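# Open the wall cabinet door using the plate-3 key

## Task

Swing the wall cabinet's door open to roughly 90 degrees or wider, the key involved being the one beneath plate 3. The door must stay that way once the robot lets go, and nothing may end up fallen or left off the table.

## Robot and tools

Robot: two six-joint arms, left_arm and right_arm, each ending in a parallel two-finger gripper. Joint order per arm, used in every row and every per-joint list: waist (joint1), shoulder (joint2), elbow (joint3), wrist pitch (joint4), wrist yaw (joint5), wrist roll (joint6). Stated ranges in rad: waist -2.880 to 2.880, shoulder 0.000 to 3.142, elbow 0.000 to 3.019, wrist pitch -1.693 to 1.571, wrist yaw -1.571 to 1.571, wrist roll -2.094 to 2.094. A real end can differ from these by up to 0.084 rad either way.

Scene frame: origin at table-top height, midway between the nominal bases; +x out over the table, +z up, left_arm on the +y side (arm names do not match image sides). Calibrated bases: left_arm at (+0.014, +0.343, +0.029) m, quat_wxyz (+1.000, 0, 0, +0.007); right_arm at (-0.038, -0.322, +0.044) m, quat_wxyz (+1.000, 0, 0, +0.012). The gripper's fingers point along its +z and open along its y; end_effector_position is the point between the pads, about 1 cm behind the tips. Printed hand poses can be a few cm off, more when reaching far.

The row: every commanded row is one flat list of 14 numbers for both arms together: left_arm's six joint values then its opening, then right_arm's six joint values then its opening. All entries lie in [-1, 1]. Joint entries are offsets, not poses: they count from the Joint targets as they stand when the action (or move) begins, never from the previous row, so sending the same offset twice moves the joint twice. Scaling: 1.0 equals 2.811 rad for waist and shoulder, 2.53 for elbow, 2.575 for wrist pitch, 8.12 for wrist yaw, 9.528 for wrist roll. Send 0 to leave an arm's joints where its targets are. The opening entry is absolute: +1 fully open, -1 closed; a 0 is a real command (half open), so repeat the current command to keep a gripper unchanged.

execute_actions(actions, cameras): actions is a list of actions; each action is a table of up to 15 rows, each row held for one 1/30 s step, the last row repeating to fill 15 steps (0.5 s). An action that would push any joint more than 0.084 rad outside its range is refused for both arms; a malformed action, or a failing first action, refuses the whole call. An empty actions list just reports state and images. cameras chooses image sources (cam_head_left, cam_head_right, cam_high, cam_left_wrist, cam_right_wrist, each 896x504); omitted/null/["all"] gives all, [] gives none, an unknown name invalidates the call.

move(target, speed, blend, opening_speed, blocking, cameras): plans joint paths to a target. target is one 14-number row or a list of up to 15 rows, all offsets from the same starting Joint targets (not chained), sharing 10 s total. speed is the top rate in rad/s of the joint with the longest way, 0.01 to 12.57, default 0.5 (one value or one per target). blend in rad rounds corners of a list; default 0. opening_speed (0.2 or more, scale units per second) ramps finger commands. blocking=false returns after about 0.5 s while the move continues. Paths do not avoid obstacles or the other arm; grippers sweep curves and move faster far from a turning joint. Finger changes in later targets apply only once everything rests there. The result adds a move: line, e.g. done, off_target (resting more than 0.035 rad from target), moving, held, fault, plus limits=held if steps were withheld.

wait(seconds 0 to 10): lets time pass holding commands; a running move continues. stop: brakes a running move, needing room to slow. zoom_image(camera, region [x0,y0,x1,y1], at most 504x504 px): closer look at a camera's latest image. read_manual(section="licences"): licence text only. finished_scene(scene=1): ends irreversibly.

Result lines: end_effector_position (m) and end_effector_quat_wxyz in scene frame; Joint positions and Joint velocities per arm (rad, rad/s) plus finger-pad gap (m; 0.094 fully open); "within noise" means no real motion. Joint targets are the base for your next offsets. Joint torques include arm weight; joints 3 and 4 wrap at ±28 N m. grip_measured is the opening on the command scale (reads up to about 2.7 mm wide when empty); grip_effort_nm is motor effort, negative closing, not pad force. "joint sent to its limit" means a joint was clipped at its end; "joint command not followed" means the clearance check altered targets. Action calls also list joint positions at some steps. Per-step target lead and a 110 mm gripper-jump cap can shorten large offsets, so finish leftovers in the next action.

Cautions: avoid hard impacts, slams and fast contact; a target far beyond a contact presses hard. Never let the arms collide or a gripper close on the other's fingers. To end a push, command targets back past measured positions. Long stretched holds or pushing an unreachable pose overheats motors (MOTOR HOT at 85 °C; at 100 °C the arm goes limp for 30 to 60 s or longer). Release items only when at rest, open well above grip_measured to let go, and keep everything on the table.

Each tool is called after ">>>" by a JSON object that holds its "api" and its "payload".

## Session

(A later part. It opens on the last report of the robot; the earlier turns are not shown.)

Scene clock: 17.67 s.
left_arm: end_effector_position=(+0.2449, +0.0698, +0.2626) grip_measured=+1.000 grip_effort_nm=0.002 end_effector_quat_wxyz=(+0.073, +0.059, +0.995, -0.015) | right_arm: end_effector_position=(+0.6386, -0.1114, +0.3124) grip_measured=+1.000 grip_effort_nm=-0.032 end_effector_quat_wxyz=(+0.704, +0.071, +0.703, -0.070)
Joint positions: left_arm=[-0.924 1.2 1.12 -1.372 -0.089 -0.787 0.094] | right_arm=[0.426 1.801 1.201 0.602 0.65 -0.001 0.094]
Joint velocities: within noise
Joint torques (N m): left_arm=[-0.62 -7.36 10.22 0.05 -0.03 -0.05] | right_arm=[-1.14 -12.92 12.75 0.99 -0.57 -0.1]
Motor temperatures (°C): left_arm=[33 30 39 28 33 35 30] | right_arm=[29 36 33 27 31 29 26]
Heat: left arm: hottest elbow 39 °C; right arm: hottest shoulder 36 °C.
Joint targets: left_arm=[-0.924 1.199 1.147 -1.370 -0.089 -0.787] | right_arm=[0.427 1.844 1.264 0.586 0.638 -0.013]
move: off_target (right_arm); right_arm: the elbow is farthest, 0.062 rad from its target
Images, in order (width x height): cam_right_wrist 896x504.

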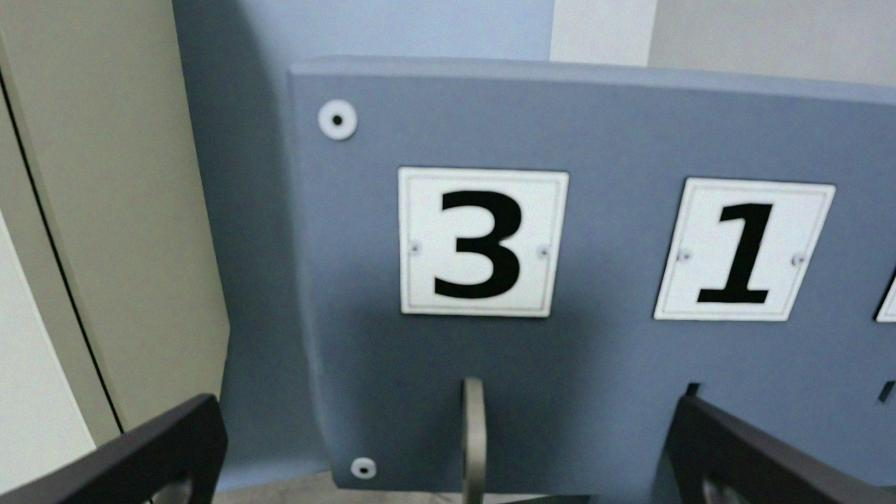

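>>> {"api": "move", "payload": {"target": [0,0,0,0,0,0,1,-0.0075,-0.0130,-0.0185,0.004,-0.0,0,1], "speed": 0.3, "cameras": ["cam_right_wrist"]}}

Scene clock: 19.27 s.
left_arm: end_effector_position=(+0.2449, +0.0698, +0.2626) grip_measured=+1.000 grip_effort_nm=0.002 end_effector_quat_wxyz=(+0.073, +0.059, +0.995, -0.015) | right_arm: end_effector_position=(+0.6386, -0.1114, +0.3124) grip_measured=+1.000 grip_effort_nm=-0.027 end_effector_quat_wxyz=(+0.704, +0.071, +0.703, -0.071)
Joint positions: left_arm=[-0.924 1.2 1.12 -1.372 -0.089 -0.787 0.094] | right_arm=[0.426 1.801 1.201 0.602 0.65 -0.001 0.094]
Joint velocities: within noise
Joint torques (N m): left_arm=[-0.56 -7.24 10.25 0.03 -0.04 -0.05] | right_arm=[-2.61 -15.91 9.22 1.47 -0.57 -0.11]
Motor temperatures (°C): left_arm=[33 30 39 28 33 35 30] | right_arm=[29 36 33 27 31 29 26]
Heat: left arm: hottest elbow 39 °C; right arm: hottest shoulder 36 °C.
Joint targets: left_arm=[-0.924 1.199 1.147 -1.370 -0.089 -0.787] | right_arm=[0.406 1.807 1.217 0.596 0.638 -0.013]
move: done
Images, in order (width x height): cam_right_wrist 896x504.

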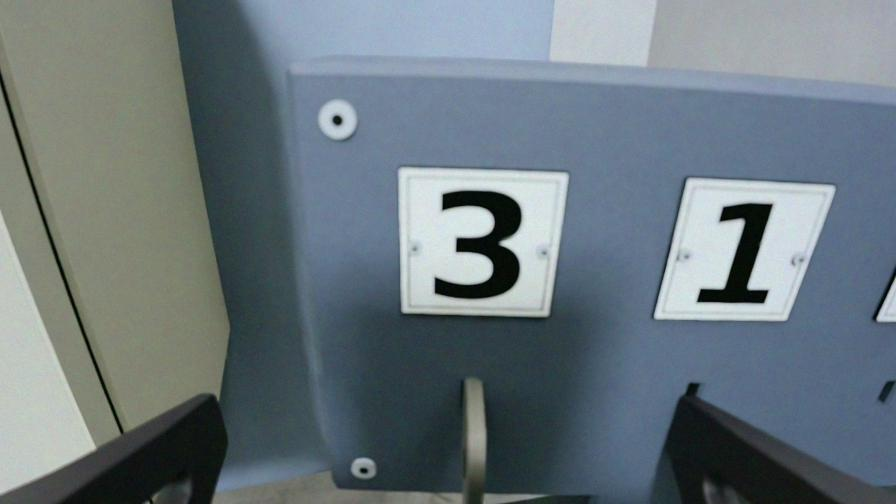

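>>> {"api": "move", "payload": {"target": [[0,0,0,0,0,0,1,0.0125,-0.0142,-0.0220,0.0054,0.0045,0,1],[0,0,0,0,0,0,1,-0.002,0.0107,0.0150,-0.0031,-0.0002,0,1]], "speed": 0.3, "cameras": ["cam_right_wrist"]}}

Scene clock: 20.47 s.
left_arm: end_effector_position=(+0.2449, +0.0698, +0.2626) grip_measured=+1.000 grip_effort_nm=-0.002 end_effector_quat_wxyz=(+0.073, +0.059, +0.995, -0.015) | right_arm: end_effector_position=(+0.6384, -0.1121, +0.3136) grip_measured=+1.000 grip_effort_nm=-0.027 end_effector_quat_wxyz=(+0.705, +0.069, +0.703, -0.069)
Joint positions: left_arm=[-0.924 1.2 1.12 -1.372 -0.089 -0.787 0.094] | right_arm=[0.424 1.798 1.2 0.602 0.644 -0.001 0.094]
Joint velocities: within noise
Joint torques (N m): left_arm=[-0.56 -7.3 10.22 0.06 -0.04 -0.05] | right_arm=[-2.9 -13.1 12.19 1.1 -0.39 -0.1]
Motor temperatures (°C): left_arm=[33 30 39 28 33 35 30] | right_arm=[29 36 33 27 31 29 26]
Heat: left arm: hottest elbow 39 °C; right arm: hottest shoulder 36 °C.
Joint targets: left_arm=[-0.924 1.199 1.147 -1.370 -0.089 -0.787] | right_arm=[0.400 1.837 1.255 0.588 0.637 -0.013]
move: off_target (right_arm); right_arm: the elbow is farthest, 0.055 rad from its target
Images, in order (width x height): cam_right_wrist 896x504.

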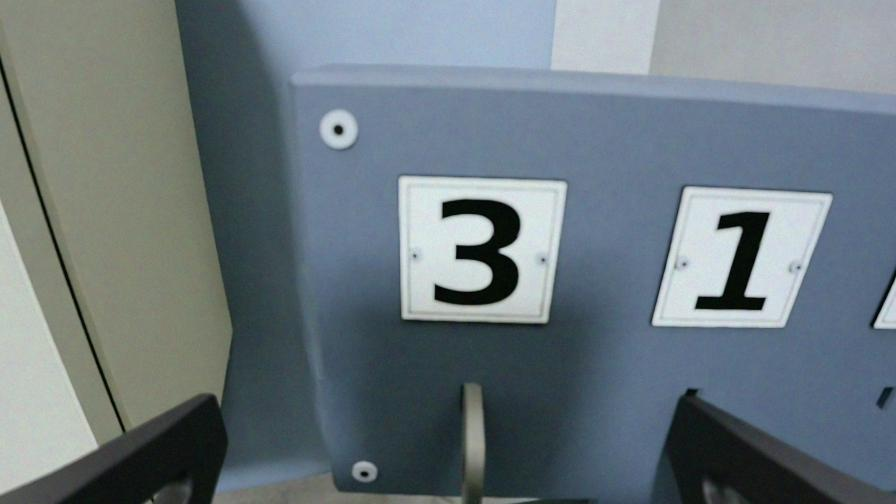

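>>> {"api": "move", "payload": {"target": [[0,0,0,0,0,0,1,0.0178,-0.0231,-0.0344,0.0085,0.0055,0,1],[0,0,0,0,0,0,1,0.0048,-0.0078,-0.0119,0.0031,0.0015,0,1]], "speed": 0.3, "cameras": ["cam_right_wrist"]}}

Scene clock: 22.00 s.
left_arm: end_effector_position=(+0.2449, +0.0698, +0.2626) grip_measured=+1.000 grip_effort_nm=0.002 end_effector_quat_wxyz=(+0.073, +0.059, +0.995, -0.015) | right_arm: end_effector_position=(+0.6347, -0.1137, +0.3109) grip_measured=+1.000 grip_effort_nm=-0.027 end_effector_quat_wxyz=(+0.702, +0.070, +0.705, -0.072)
Joint positions: left_arm=[-0.924 1.2 1.12 -1.372 -0.089 -0.787 0.094] | right_arm=[0.425 1.792 1.187 0.602 0.651 -0.001 0.094]
Joint velocities: within noise
Joint torques (N m): left_arm=[-0.62 -7.36 10.24 0.06 -0.03 -0.05] | right_arm=[-2.02 -14.27 10.86 1.48 -0.18 -0.09]
Motor temperatures (°C): left_arm=[33 30 39 28 33 35 30] | right_arm=[29 36 33 27 31 29 26]
Heat: left arm: hottest elbow 39 °C; right arm: hottest shoulder 36 °C.
Joint targets: left_arm=[-0.924 1.199 1.147 -1.370 -0.089 -0.787] | right_arm=[0.414 1.815 1.225 0.596 0.649 -0.013]
move: off_target (right_arm); right_arm: the elbow is farthest, 0.038 rad from its target
Images, in order (width x height): cam_right_wrist 896x504.

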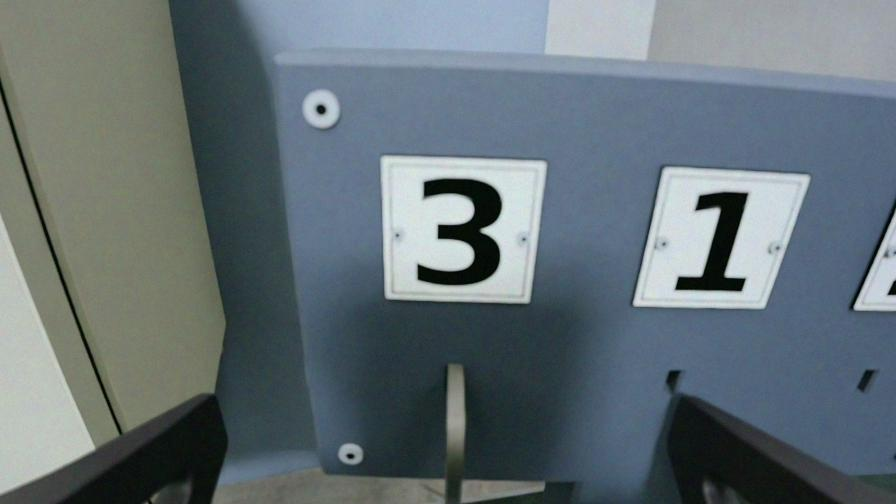

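>>> {"api": "move", "payload": {"target": [0,0,0,0,0,0,1,0,0,0,0,0,0,-1], "opening_speed": 1.5, "cameras": ["cam_right_wrist","cam_high"]}}

>>> {"api": "zoom_image", "payload": {"camera": "cam_high", "region": [340, 120, 500, 270]}}

Scene clock: 23.77 s.
left_arm: end_effector_position=(+0.2449, +0.0698, +0.2626) grip_measured=+1.000 grip_effort_nm=-0.002 end_effector_quat_wxyz=(+0.073, +0.059, +0.995, -0.015) | right_arm: end_effector_position=(+0.6346, -0.1139, +0.3109) grip_measured=-0.943 grip_effort_nm=-1.009 end_effector_quat_wxyz=(+0.702, +0.070, +0.705, -0.073)
Joint positions: left_arm=[-0.924 1.2 1.12 -1.372 -0.089 -0.787 0.094] | right_arm=[0.425 1.792 1.187 0.602 0.652 -0.001 0.003]
Joint velocities: within noise
Joint torques (N m): left_arm=[-0.56 -7.3 10.22 0.05 -0.03 -0.05] | right_arm=[-2.08 -14.33 10.89 1.47 -0.22 -0.09]
Motor temperatures (°C): left_arm=[33 30 40 28 32 34 30] | right_arm=[29 36 33 27 31 29 26]
Heat: left arm: hottest elbow 40 °C; right arm: hottest shoulder 36 °C.
Joint targets: left_arm=[-0.924 1.199 1.147 -1.370 -0.089 -0.787] | right_arm=[0.414 1.815 1.225 0.596 0.649 -0.013]
move: off_target (right_arm); right_arm: the elbow is farthest, 0.038 rad from its target
Images, in order (width x height): cam_high 896x504, cam_right_wrist 896x504.

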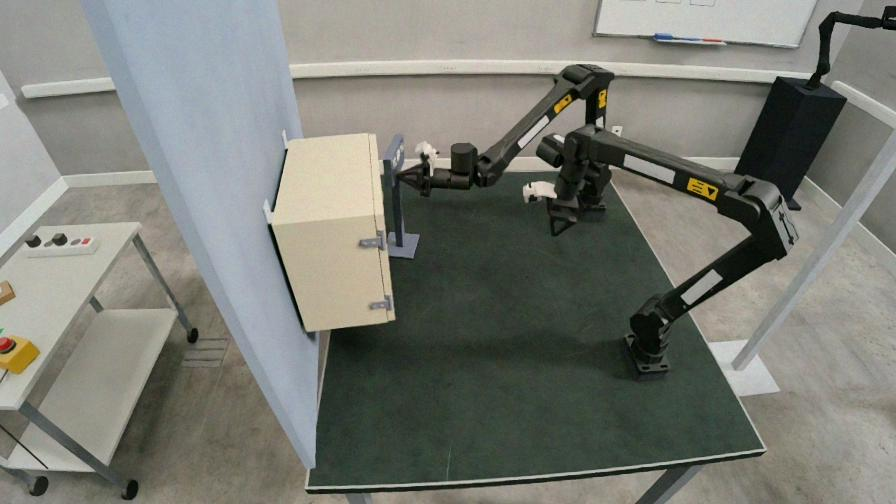

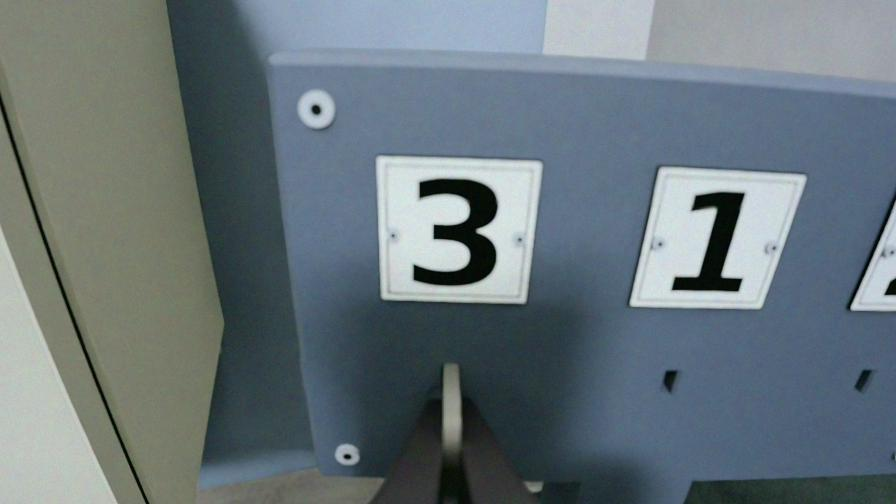

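Scaled by 3.150 from the camera's 896x504 image, which has a finer 1280x720 frame.

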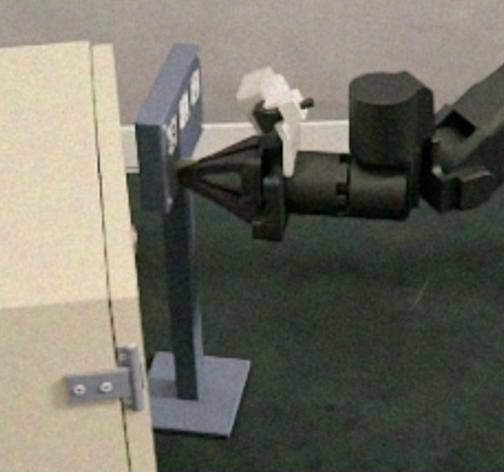

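>>> {"api": "move", "payload": {"target": [[0,0,0,0,0,0,1,0.0121,-0.0185,-0.0296,0.0089,0.0042,0,-1],[0,0,0,0,0,0,1,0.0253,-0.0363,-0.0573,0.0167,0.0087,0,-1],[0,0,0,0,0,0,1,0.0445,-0.0598,-0.0917,0.0249,0.0154,0,-1]], "speed": 0.2, "blend": 0.02}}

>>> {"api": "zoom_image", "payload": {"camera": "cam_right_wrist", "region": [340, 250, 600, 504]}}

>>> {"api": "zoom_image", "payload": {"camera": "cam_high", "region": [340, 120, 500, 270]}}

Scene clock: 25.83 s.
left_arm: end_effector_position=(+0.2449, +0.0698, +0.2626) grip_measured=+1.000 grip_effort_nm=0.002 end_effector_quat_wxyz=(+0.073, +0.059, +0.995, -0.015) | right_arm: end_effector_position=(+0.5545, -0.0988, +0.3096) grip_measured=-0.944 grip_effort_nm=-1.057 end_effector_quat_wxyz=(+0.698, +0.074, +0.707, -0.082)
Joint positions: left_arm=[-0.924 1.2 1.12 -1.372 -0.089 -0.787 0.094] | right_arm=[0.528 1.656 0.999 0.641 0.772 -0.001 0.003]
Joint velocities: within noise
Joint torques (N m): left_arm=[-0.62 -7.3 10.21 0.06 -0.03 -0.05] | right_arm=[-0.32 -14.33 7.32 2.59 -0.03 -0.1]
Motor temperatures (°C): left_arm=[33 30 40 28 32 34 30] | right_arm=[29 36 33 27 31 29 26]
Heat: left arm: hottest elbow 40 °C; right arm: hottest shoulder 36 °C.
Joint targets: left_arm=[-0.924 1.199 1.147 -1.370 -0.089 -0.787] | right_arm=[0.539 1.647 0.992 0.660 0.774 -0.013]
move: done

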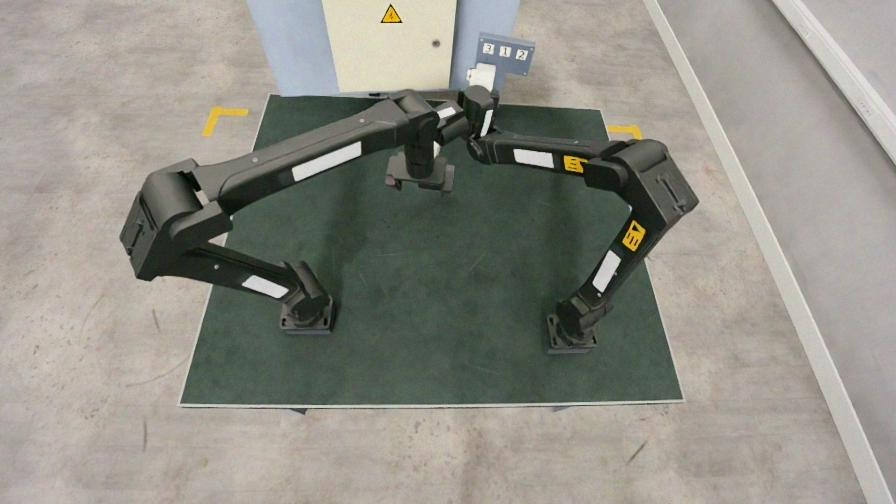

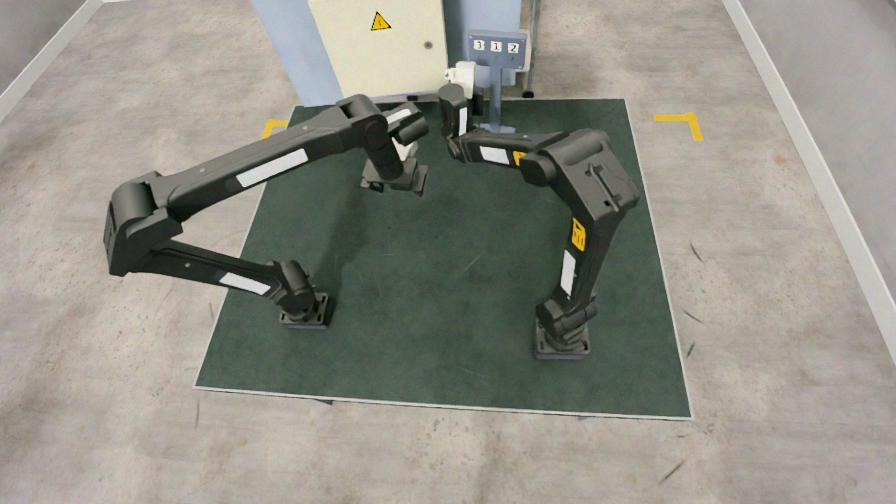

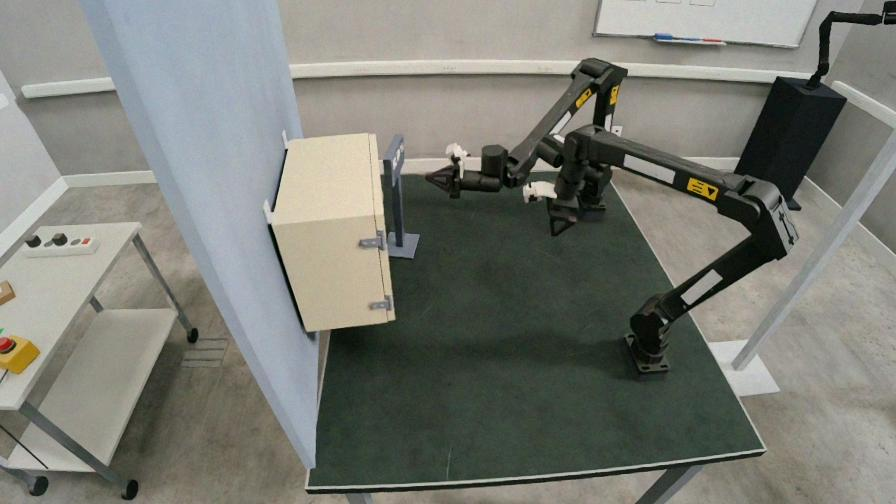

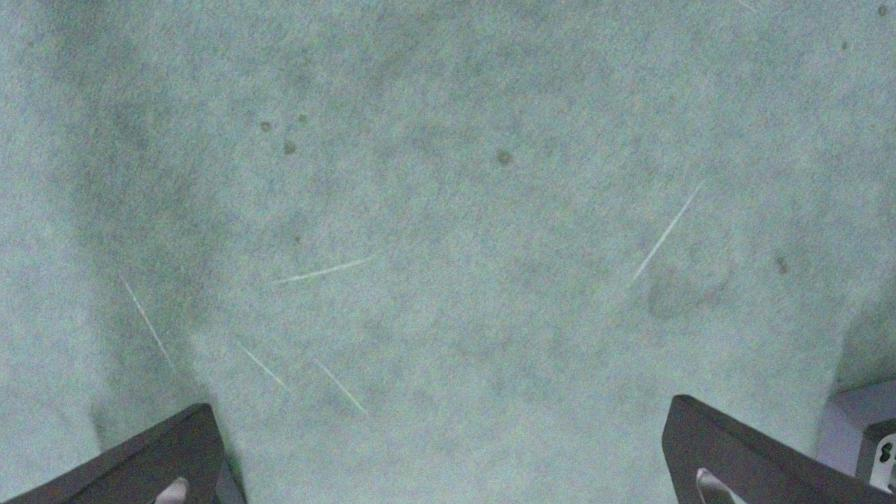

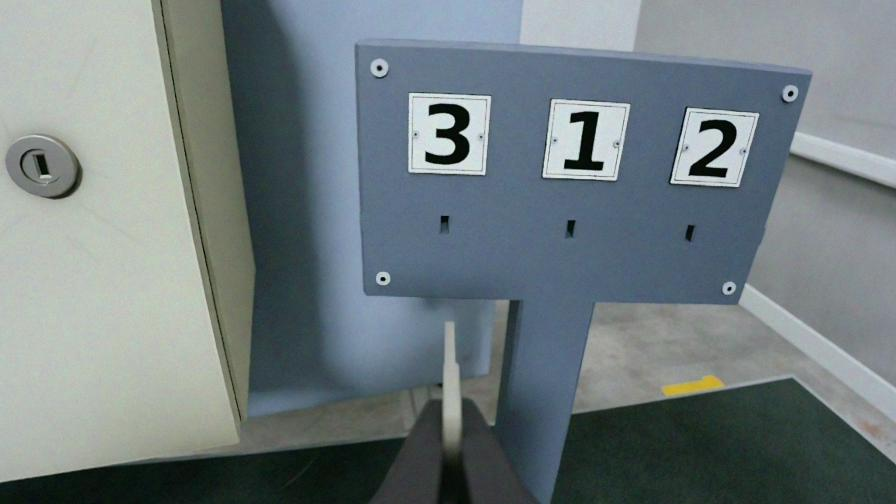

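Scaled by 1.938 from the camera's 896x504 image, which has a finer 1280x720 frame.

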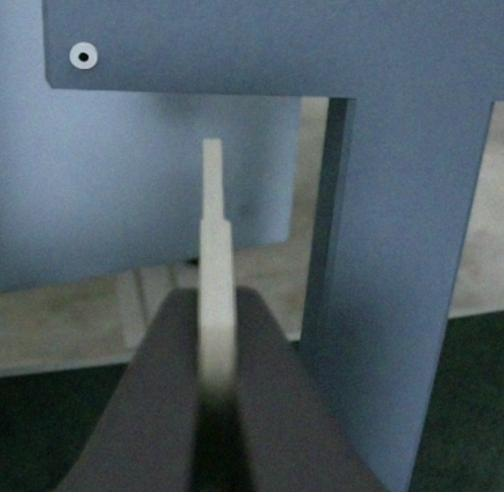

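Scaled by 3.150 from the camera's 896x504 image, which has a finer 1280x720 frame.

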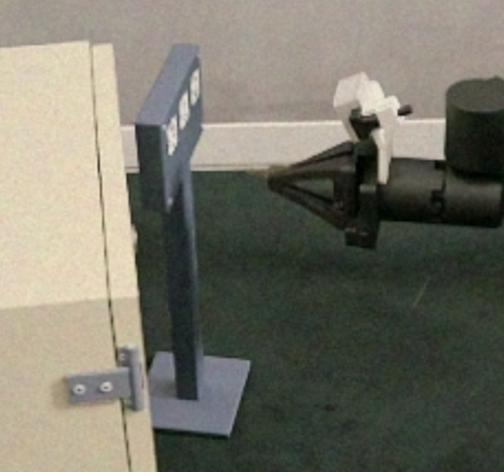

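>>> {"api": "move", "payload": {"target": [0,0,0,0,0,0,1,0.037,0.047,0.0917,-0.0381,-0.0169,0,-1], "speed": 0.3, "cameras": ["cam_right_wrist"]}}

>>> {"api": "zoom_image", "payload": {"camera": "cam_right_wrist", "region": [370, 150, 570, 350]}}

Scene clock: 27.63 s.
left_arm: end_effector_position=(+0.2449, +0.0698, +0.2626) grip_measured=+1.000 grip_effort_nm=-0.002 end_effector_quat_wxyz=(+0.073, +0.059, +0.995, -0.015) | right_arm: end_effector_position=(+0.5642, -0.0217, +0.3242) grip_measured=-0.944 grip_effort_nm=-1.057 end_effector_quat_wxyz=(+0.708, +0.021, +0.705, -0.019)
Joint positions: left_arm=[-0.924 1.2 1.12 -1.372 -0.089 -0.787 0.094] | right_arm=[0.601 1.711 1.107 0.609 0.681 -0.001 0.003]
Joint velocities: within noise
Joint torques (N m): left_arm=[-0.56 -7.3 10.21 0.05 -0.03 -0.05] | right_arm=[-2.14 -15.56 7.54 1.92 -0.06 0.03]
Motor temperatures (°C): left_arm=[33 30 40 28 32 34 30] | right_arm=[29 36 33 27 31 29 26]
Heat: left arm: hottest elbow 40 °C; right arm: hottest shoulder 36 °C.
Joint targets: left_arm=[-0.924 1.199 1.147 -1.370 -0.089 -0.787] | right_arm=[0.590 1.703 1.101 0.613 0.683 -0.001]
move: held (right_arm; a check stopped the path); limits=held; right_arm: the elbow is farthest, 0.117 rad from its target
joint command not followed: on one or more control steps a check withheld the commanded joint targets of the right arm, and it was not sent them on those steps.
cause: the commanded joint targets, or the way to them, would bring a part of the robot too close to another arm (this arm's wrist (the part past the wrist pitch) and the left arm's wrist camera, at the place that arm is still heading or pushing toward).
Images, in order (width x height): cam_right_wrist 896x504.

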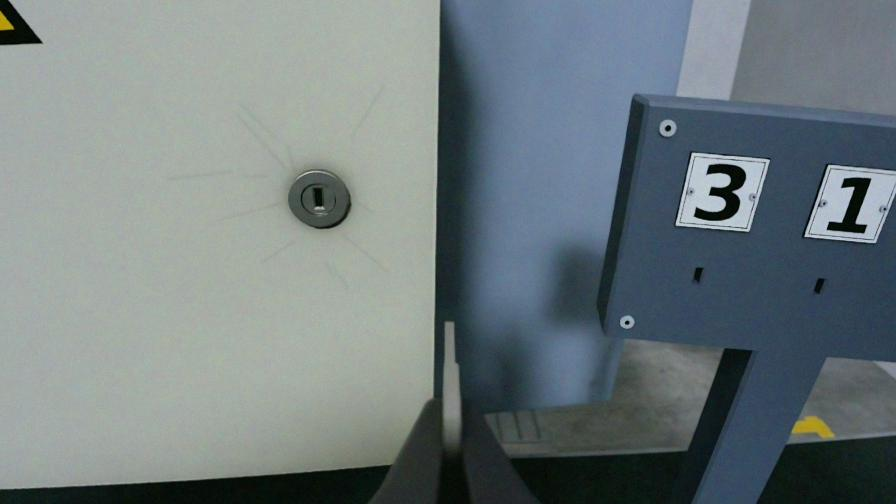

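Scaled by 2.520 from the camera's 896x504 image, which has a finer 1280x720 frame.

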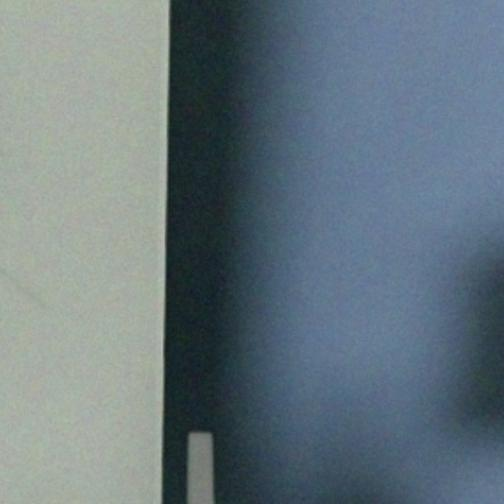

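>>> {"api": "move", "payload": {"target": [0.6866,0,0,0,0,0,1,0,0,0,0,0,0,-1], "speed": 1.2, "cameras": ["cam_high"]}}

Scene clock: 30.00 s.
left_arm: end_effector_position=(+0.1908, +0.6545, +0.2626) grip_measured=+1.000 grip_effort_nm=-0.002 end_effector_quat_wxyz=(-0.054, +0.783, -0.618, -0.051) | right_arm: end_effector_position=(+0.5642, -0.0217, +0.3242) grip_measured=-0.944 grip_effort_nm=-1.057 end_effector_quat_wxyz=(+0.708, +0.021, +0.705, -0.019)
Joint positions: left_arm=[1 1.2 1.12 -1.372 -0.09 -0.787 0.094] | right_arm=[0.601 1.711 1.107 0.609 0.681 -0.001 0.003]
Joint velocities: within noise
Joint torques (N m): left_arm=[-0.15 -7.3 10.21 0.05 0 -0.04] | right_arm=[-2.02 -15.44 7.54 1.92 -0.05 0.03]
Motor temperatures (°C): left_arm=[33 30 40 28 32 34 30] | right_arm=[29 36 33 27 31 29 26]
Heat: left arm: hottest elbow 40 °C; right arm: hottest shoulder 36 °C.
Joint targets: left_arm=[1.006 1.199 1.147 -1.370 -0.089 -0.787] | right_arm=[0.590 1.703 1.101 0.613 0.683 -0.001]
move: done
Images, in order (width x height): cam_high 896x504.

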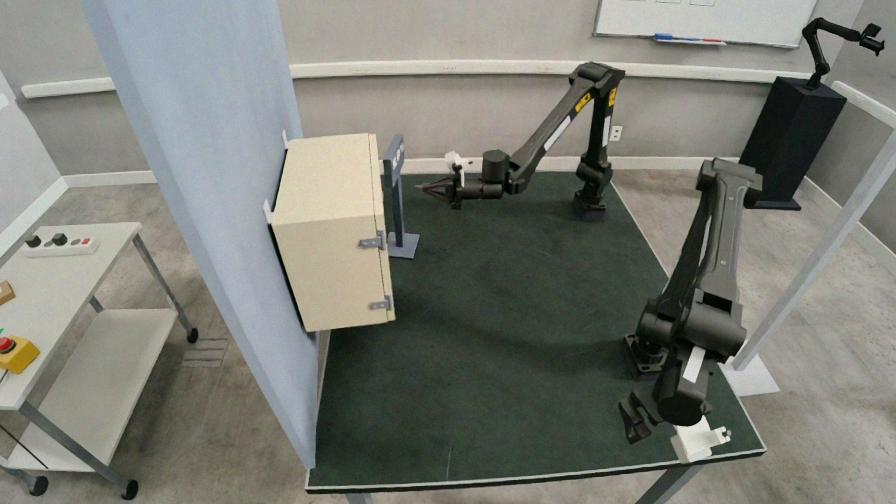

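>>> {"api": "move", "payload": {"target": [0,0,0,0,0,0,1,0.016,0.0352,0.0644,-0.026,-0.0066,0,-1], "speed": 0.3, "cameras": ["cam_right_wrist","cam_head_left"]}}

>>> {"api": "zoom_image", "payload": {"camera": "cam_right_wrist", "region": [370, 150, 570, 350]}}

Scene clock: 31.37 s.
left_arm: end_effector_position=(+0.1908, +0.6545, +0.2626) grip_measured=+1.000 grip_effort_nm=-0.002 end_effector_quat_wxyz=(-0.054, +0.783, -0.618, -0.051) | right_arm: end_effector_position=(+0.5835, +0.0202, +0.3301) grip_measured=-0.944 grip_effort_nm=-1.057 end_effector_quat_wxyz=(+0.708, -0.006, +0.706, +0.006)
Joint positions: left_arm=[1 1.2 1.12 -1.372 -0.09 -0.787 0.094] | right_arm=[0.623 1.774 1.217 0.56 0.63 -0.001 0.003]
Joint velocities: within noise
Joint torques (N m): left_arm=[-0.09 -7.36 10.22 0.03 0 -0.05] | right_arm=[-0.21 -14.04 11.84 1.13 -0.16 0.03]
Motor temperatures (°C): left_arm=[33 30 40 28 32 34 30] | right_arm=[29 36 33 27 31 29 26]
Heat: left arm: hottest elbow 40 °C; right arm: hottest shoulder 36 °C.
Joint targets: left_arm=[1.006 1.199 1.147 -1.370 -0.089 -0.787] | right_arm=[0.635 1.802 1.264 0.546 0.629 -0.001]
move: off_target (right_arm); right_arm: the elbow is farthest, 0.047 rad from its target
Images, in order (width x height): cam_head_left 896x504, cam_right_wrist 896x504.

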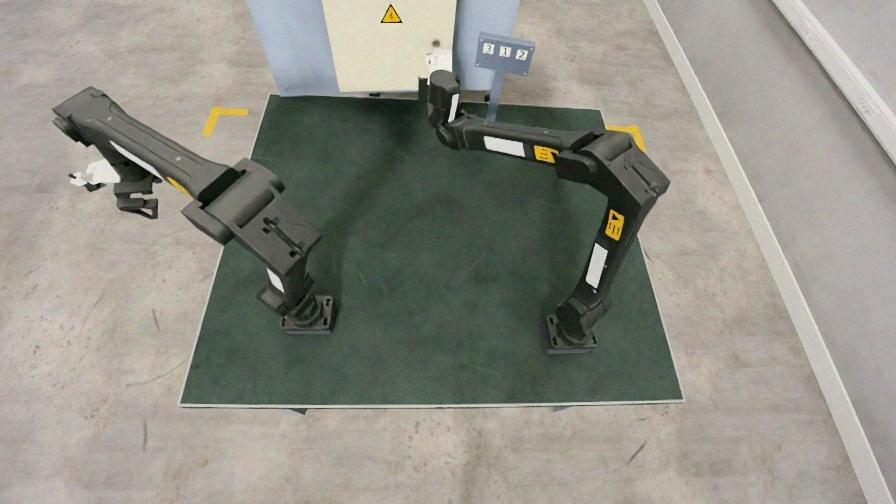

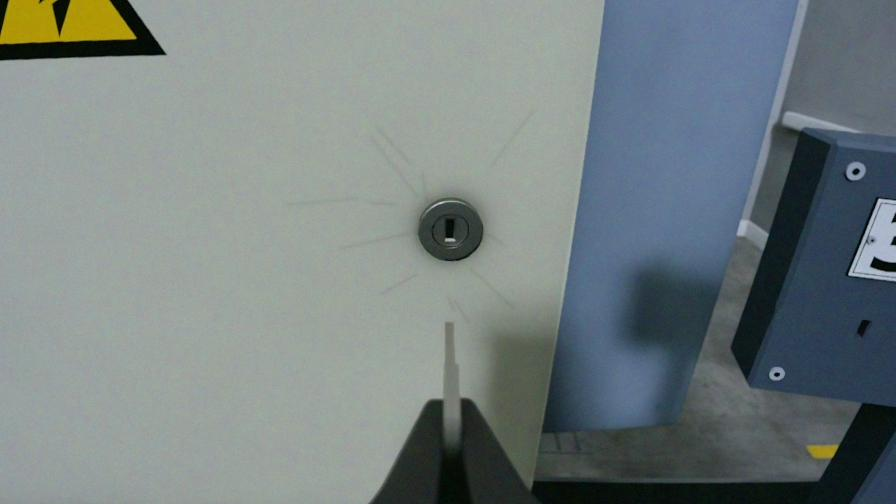

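Scaled by 2.520 from the camera's 896x504 image, which has a finer 1280x720 frame.

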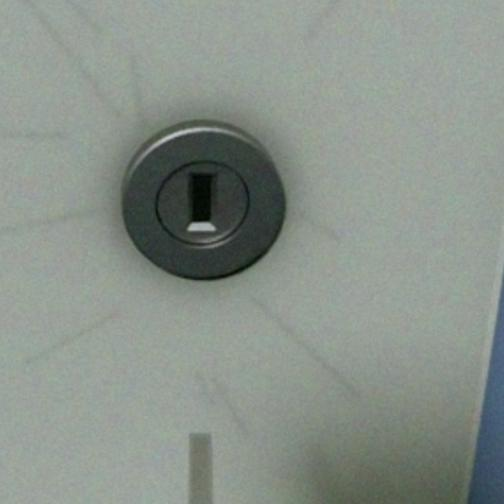

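>>> {"api": "move", "payload": {"target": [0,0,0,0,0,0,1,-0.0217,0.0263,0.043,-0.0136,-0.0049,0,-1], "speed": 0.25, "cameras": ["cam_right_wrist"]}}

>>> {"api": "zoom_image", "payload": {"camera": "cam_right_wrist", "region": [370, 200, 570, 400]}}

Scene clock: 32.87 s.
left_arm: end_effector_position=(+0.1908, +0.6545, +0.2626) grip_measured=+1.000 grip_effort_nm=-0.002 end_effector_quat_wxyz=(-0.054, +0.783, -0.618, -0.051) | right_arm: end_effector_position=(+0.6241, +0.0195, +0.3302) grip_measured=-0.944 grip_effort_nm=-1.057 end_effector_quat_wxyz=(+0.708, -0.005, +0.706, +0.005)
Joint positions: left_arm=[1 1.2 1.12 -1.372 -0.09 -0.787 0.094] | right_arm=[0.582 1.848 1.325 0.525 0.591 -0.001 0.003]
Joint velocities: within noise
Joint torques (N m): left_arm=[-0.09 -7.36 10.24 0.06 0 -0.04] | right_arm=[-2.14 -15.38 11.96 1.17 -0.18 0.03]
Motor temperatures (°C): left_arm=[33 30 40 28 32 34 30] | right_arm=[29 36 33 27 31 29 26]
Heat: left arm: hottest elbow 40 °C; right arm: hottest shoulder 36 °C.
Joint targets: left_arm=[1.006 1.199 1.147 -1.370 -0.089 -0.787] | right_arm=[0.574 1.876 1.373 0.511 0.589 -0.001]
move: off_target (right_arm); right_arm: the elbow is farthest, 0.047 rad from its target
Images, in order (width x height): cam_right_wrist 896x504.

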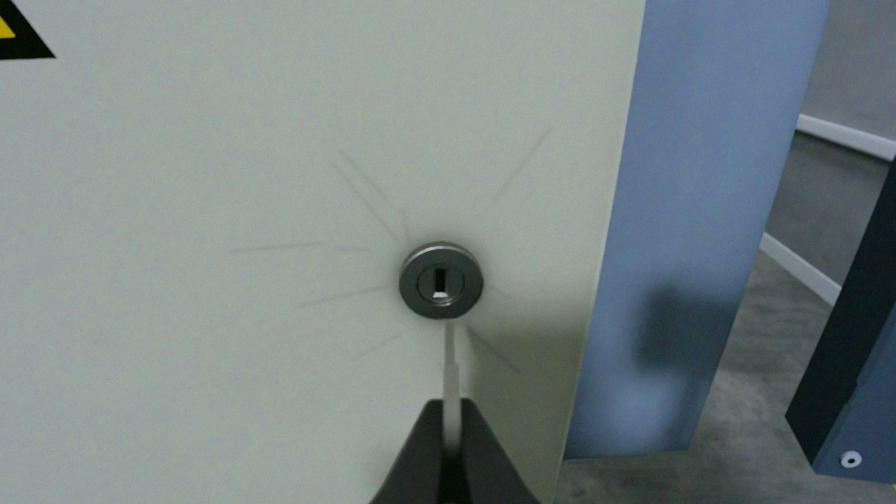

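Scaled by 2.520 from the camera's 896x504 image, which has a finer 1280x720 frame.

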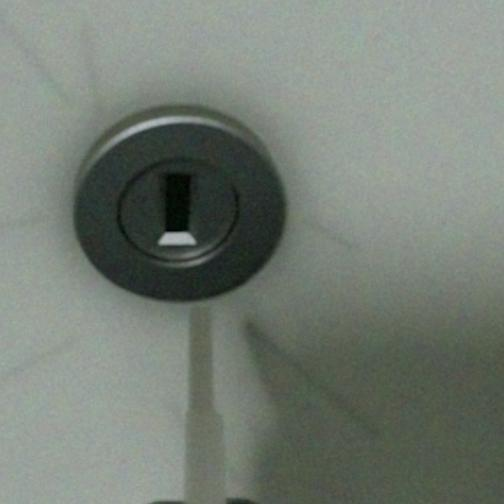

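>>> {"api": "move", "payload": {"target": [0,0,0,0,0,0,1,-0.0047,0.0126,0.0229,-0.0088,-0.0019,0,-1], "speed": 0.15, "cameras": ["cam_right_wrist"]}}

>>> {"api": "zoom_image", "payload": {"camera": "cam_right_wrist", "region": [370, 250, 570, 450]}}

Scene clock: 34.50 s.
left_arm: end_effector_position=(+0.1908, +0.6545, +0.2626) grip_measured=+1.000 grip_effort_nm=0.002 end_effector_quat_wxyz=(-0.054, +0.783, -0.618, -0.051) | right_arm: end_effector_position=(+0.6390, +0.0273, +0.3330) grip_measured=-0.944 grip_effort_nm=-1.057 end_effector_quat_wxyz=(+0.708, -0.008, +0.706, +0.009)
Joint positions: left_arm=[1 1.2 1.12 -1.372 -0.09 -0.787 0.094] | right_arm=[0.576 1.88 1.383 0.502 0.575 -0.001 0.003]
Joint velocities: within noise
Joint torques (N m): left_arm=[-0.15 -7.41 10.24 0.06 -0.01 -0.05] | right_arm=[-2.37 -15.62 12.14 1.14 -0.16 0.03]
Motor temperatures (°C): left_arm=[33 30 41 28 32 34 29] | right_arm=[29 36 34 27 31 29 26]
Heat: left arm: hottest elbow 41 °C; right arm: hottest shoulder 36 °C.
Joint targets: left_arm=[1.006 1.199 1.147 -1.370 -0.089 -0.787] | right_arm=[0.561 1.911 1.430 0.488 0.574 -0.001]
move: off_target (right_arm); right_arm: the elbow is farthest, 0.048 rad from its target
Images, in order (width x height): cam_right_wrist 896x504.

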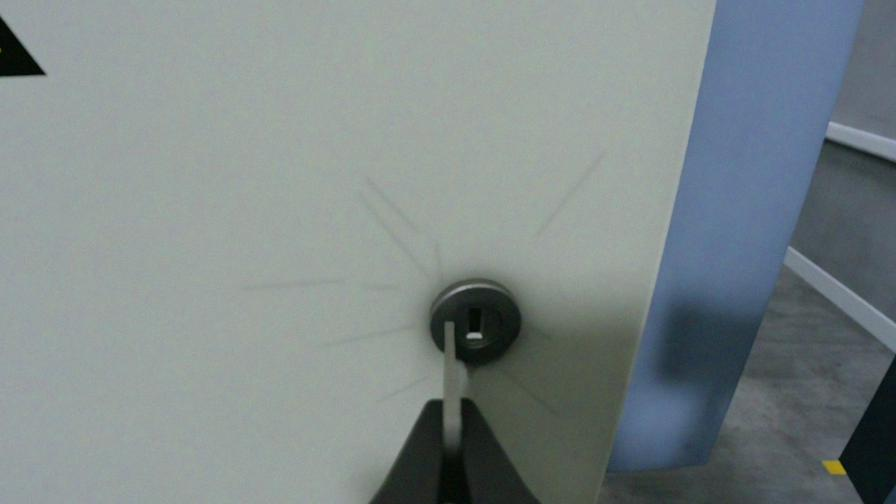

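Scaled by 2.520 from the camera's 896x504 image, which has a finer 1280x720 frame.

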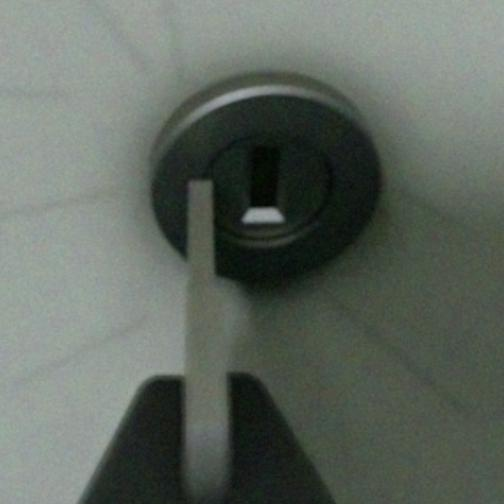

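>>> {"api": "move", "payload": {"target": [[0,0,0,0,0,0,1,0.0167,-0.0363,-0.0585,0.0171,0.0059,0,-1],[0,0,0,0,0,0,1,-0.0011,-0.0036,-0.0047,0.0002,-0.0002,0,-1]], "speed": 0.25, "cameras": ["cam_right_wrist"]}}

>>> {"api": "zoom_image", "payload": {"camera": "cam_right_wrist", "region": [370, 250, 570, 450]}}

Scene clock: 36.77 s.
left_arm: end_effector_position=(+0.1908, +0.6545, +0.2626) grip_measured=+1.000 grip_effort_nm=-0.002 end_effector_quat_wxyz=(-0.054, +0.783, -0.618, -0.051) | right_arm: end_effector_position=(+0.6381, +0.0221, +0.3335) grip_measured=-0.944 grip_effort_nm=-1.053 end_effector_quat_wxyz=(+0.708, -0.007, +0.706, +0.007)
Joint positions: left_arm=[1 1.2 1.12 -1.372 -0.09 -0.787 0.094] | right_arm=[0.571 1.872 1.372 0.502 0.574 -0.001 0.003]
Joint velocities: within noise
Joint torques (N m): left_arm=[-0.15 -7.3 10.22 0.05 0 -0.04] | right_arm=[-2.2 -15.79 12.04 1.18 -0.17 0.03]
Motor temperatures (°C): left_arm=[33 30 41 28 32 34 29] | right_arm=[29 37 34 27 31 29 26]
Heat: left arm: hottest elbow 41 °C; right arm: hottest shoulder 37 °C.
Joint targets: left_arm=[1.006 1.199 1.147 -1.370 -0.089 -0.787] | right_arm=[0.558 1.901 1.419 0.489 0.572 -0.001]
move: off_target (right_arm); right_arm: the elbow is farthest, 0.046 rad from its target
Images, in order (width x height): cam_right_wrist 896x504.

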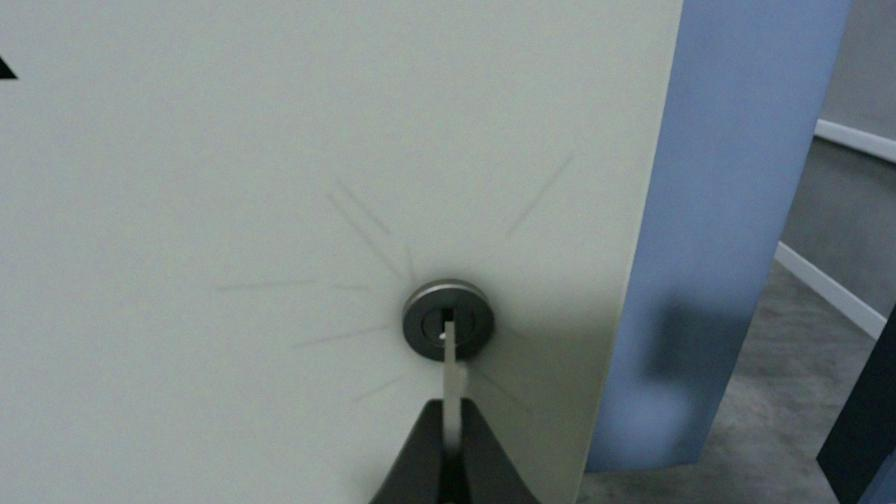

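Scaled by 2.520 from the camera's 896x504 image, which has a finer 1280x720 frame.

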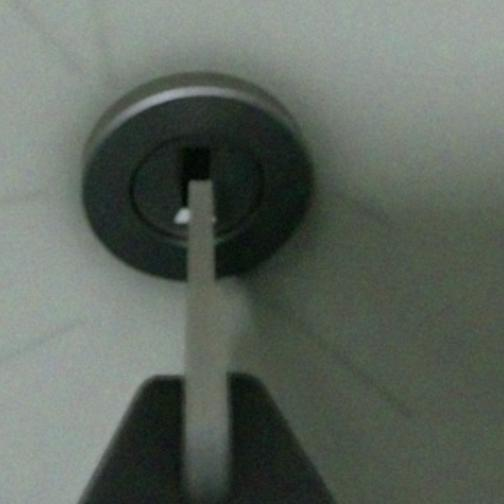

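>>> {"api": "move", "payload": {"target": [0,0,0,0,0,0,1,-0.0021,0.0049,0.0078,-0.0023,-0.0008,0,-1], "speed": 0.1, "cameras": ["cam_right_wrist"]}}

>>> {"api": "zoom_image", "payload": {"camera": "cam_right_wrist", "region": [370, 250, 570, 450]}}

Scene clock: 38.27 s.
left_arm: end_effector_position=(+0.1908, +0.6545, +0.2626) grip_measured=+1.000 grip_effort_nm=0.002 end_effector_quat_wxyz=(-0.054, +0.783, -0.618, -0.051) | right_arm: end_effector_position=(+0.6424, +0.0250, +0.3355) grip_measured=-0.944 grip_effort_nm=-1.057 end_effector_quat_wxyz=(+0.709, -0.008, +0.705, +0.010)
Joint positions: left_arm=[1 1.2 1.12 -1.372 -0.09 -0.787 0.094] | right_arm=[0.57 1.881 1.39 0.498 0.567 -0.001 0.003]
Joint velocities: within noise
Joint torques (N m): left_arm=[-0.09 -7.3 10.19 0.05 0 -0.05] | right_arm=[-2.43 -15.44 12.19 1.1 -0.19 0.03]
Motor temperatures (°C): left_arm=[33 30 41 28 32 34 29] | right_arm=[29 37 34 27 31 29 26]
Heat: left arm: hottest elbow 41 °C; right arm: hottest shoulder 37 °C.
Joint targets: left_arm=[1.006 1.199 1.147 -1.370 -0.089 -0.787] | right_arm=[0.552 1.915 1.438 0.483 0.565 -0.001]
move: off_target (right_arm); right_arm: the elbow is farthest, 0.049 rad from its target
Images, in order (width x height): cam_right_wrist 896x504.

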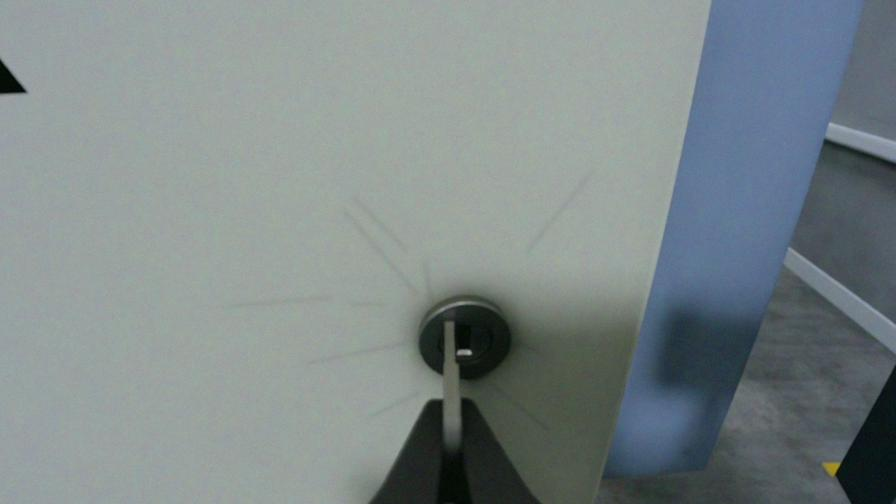

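Scaled by 2.520 from the camera's 896x504 image, which has a finer 1280x720 frame.

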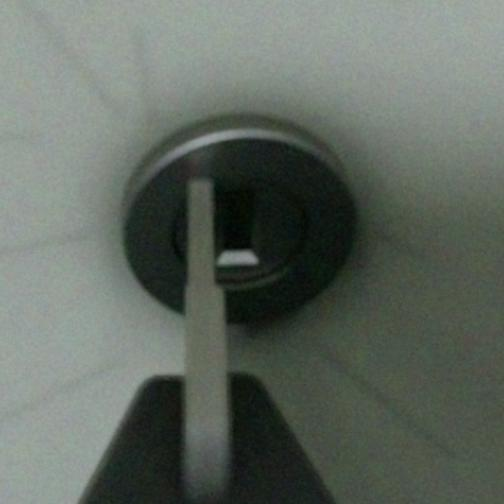

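>>> {"api": "move", "payload": {"target": [[0,0,0,0,0,0,1,0.0199,-0.0377,-0.0613,0.0186,0.0070,0,-1],[0,0,0,0,0,0,1,0.0024,-0.0046,-0.0075,0.0027,0.0009,0,-1],[0,0,0,0,0,0,1,-0.0012,0.0038,0.0069,-0.0023,-0.0004,0,-1]], "speed": [0.25,0.25,0.12], "blend": [0,0.01,0], "cameras": ["cam_right_wrist"]}}

>>> {"api": "zoom_image", "payload": {"camera": "cam_right_wrist", "region": [370, 250, 570, 450]}}

Scene clock: 40.70 s.
left_arm: end_effector_position=(+0.1908, +0.6545, +0.2626) grip_measured=+1.000 grip_effort_nm=0.002 end_effector_quat_wxyz=(-0.054, +0.783, -0.618, -0.051) | right_arm: end_effector_position=(+0.6432, +0.0258, +0.3353) grip_measured=-0.944 grip_effort_nm=-1.053 end_effector_quat_wxyz=(+0.709, -0.009, +0.705, +0.010)
Joint positions: left_arm=[1 1.2 1.12 -1.372 -0.09 -0.787 0.094] | right_arm=[0.57 1.883 1.394 0.495 0.568 -0.001 0.003]
Joint velocities: within noise
Joint torques (N m): left_arm=[-0.09 -7.3 10.22 0.08 -0.01 -0.05] | right_arm=[-2.73 -14.86 13.2 0.98 -0.32 0.03]
Motor temperatures (°C): left_arm=[33 30 41 28 32 34 29] | right_arm=[29 37 34 27 31 29 26]
Heat: left arm: hottest elbow 41 °C; right arm: hottest shoulder 37 °C.
Joint targets: left_arm=[1.006 1.199 1.147 -1.370 -0.089 -0.787] | right_arm=[0.549 1.925 1.456 0.477 0.562 -0.001]
move: off_target (right_arm); right_arm: the elbow is farthest, 0.062 rad from its target
Images, in order (width x height): cam_right_wrist 896x504.

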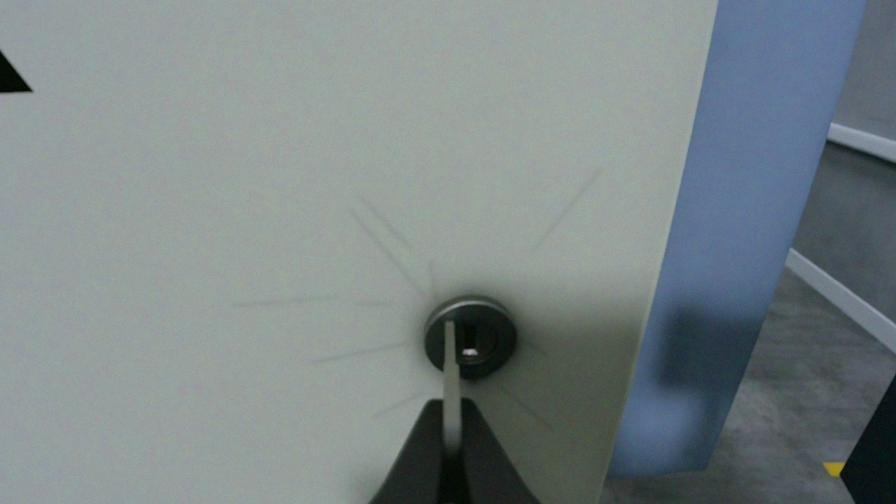

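Scaled by 2.520 from the camera's 896x504 image, which has a finer 1280x720 frame.

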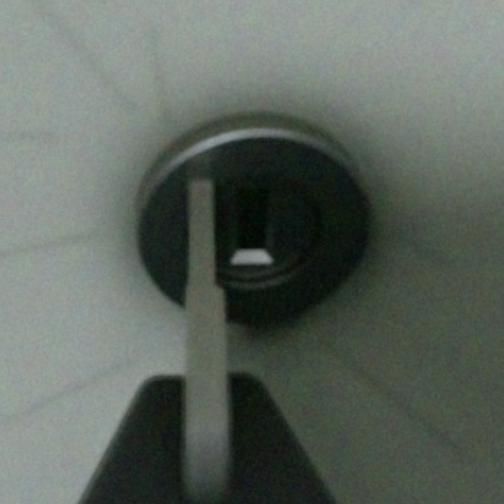

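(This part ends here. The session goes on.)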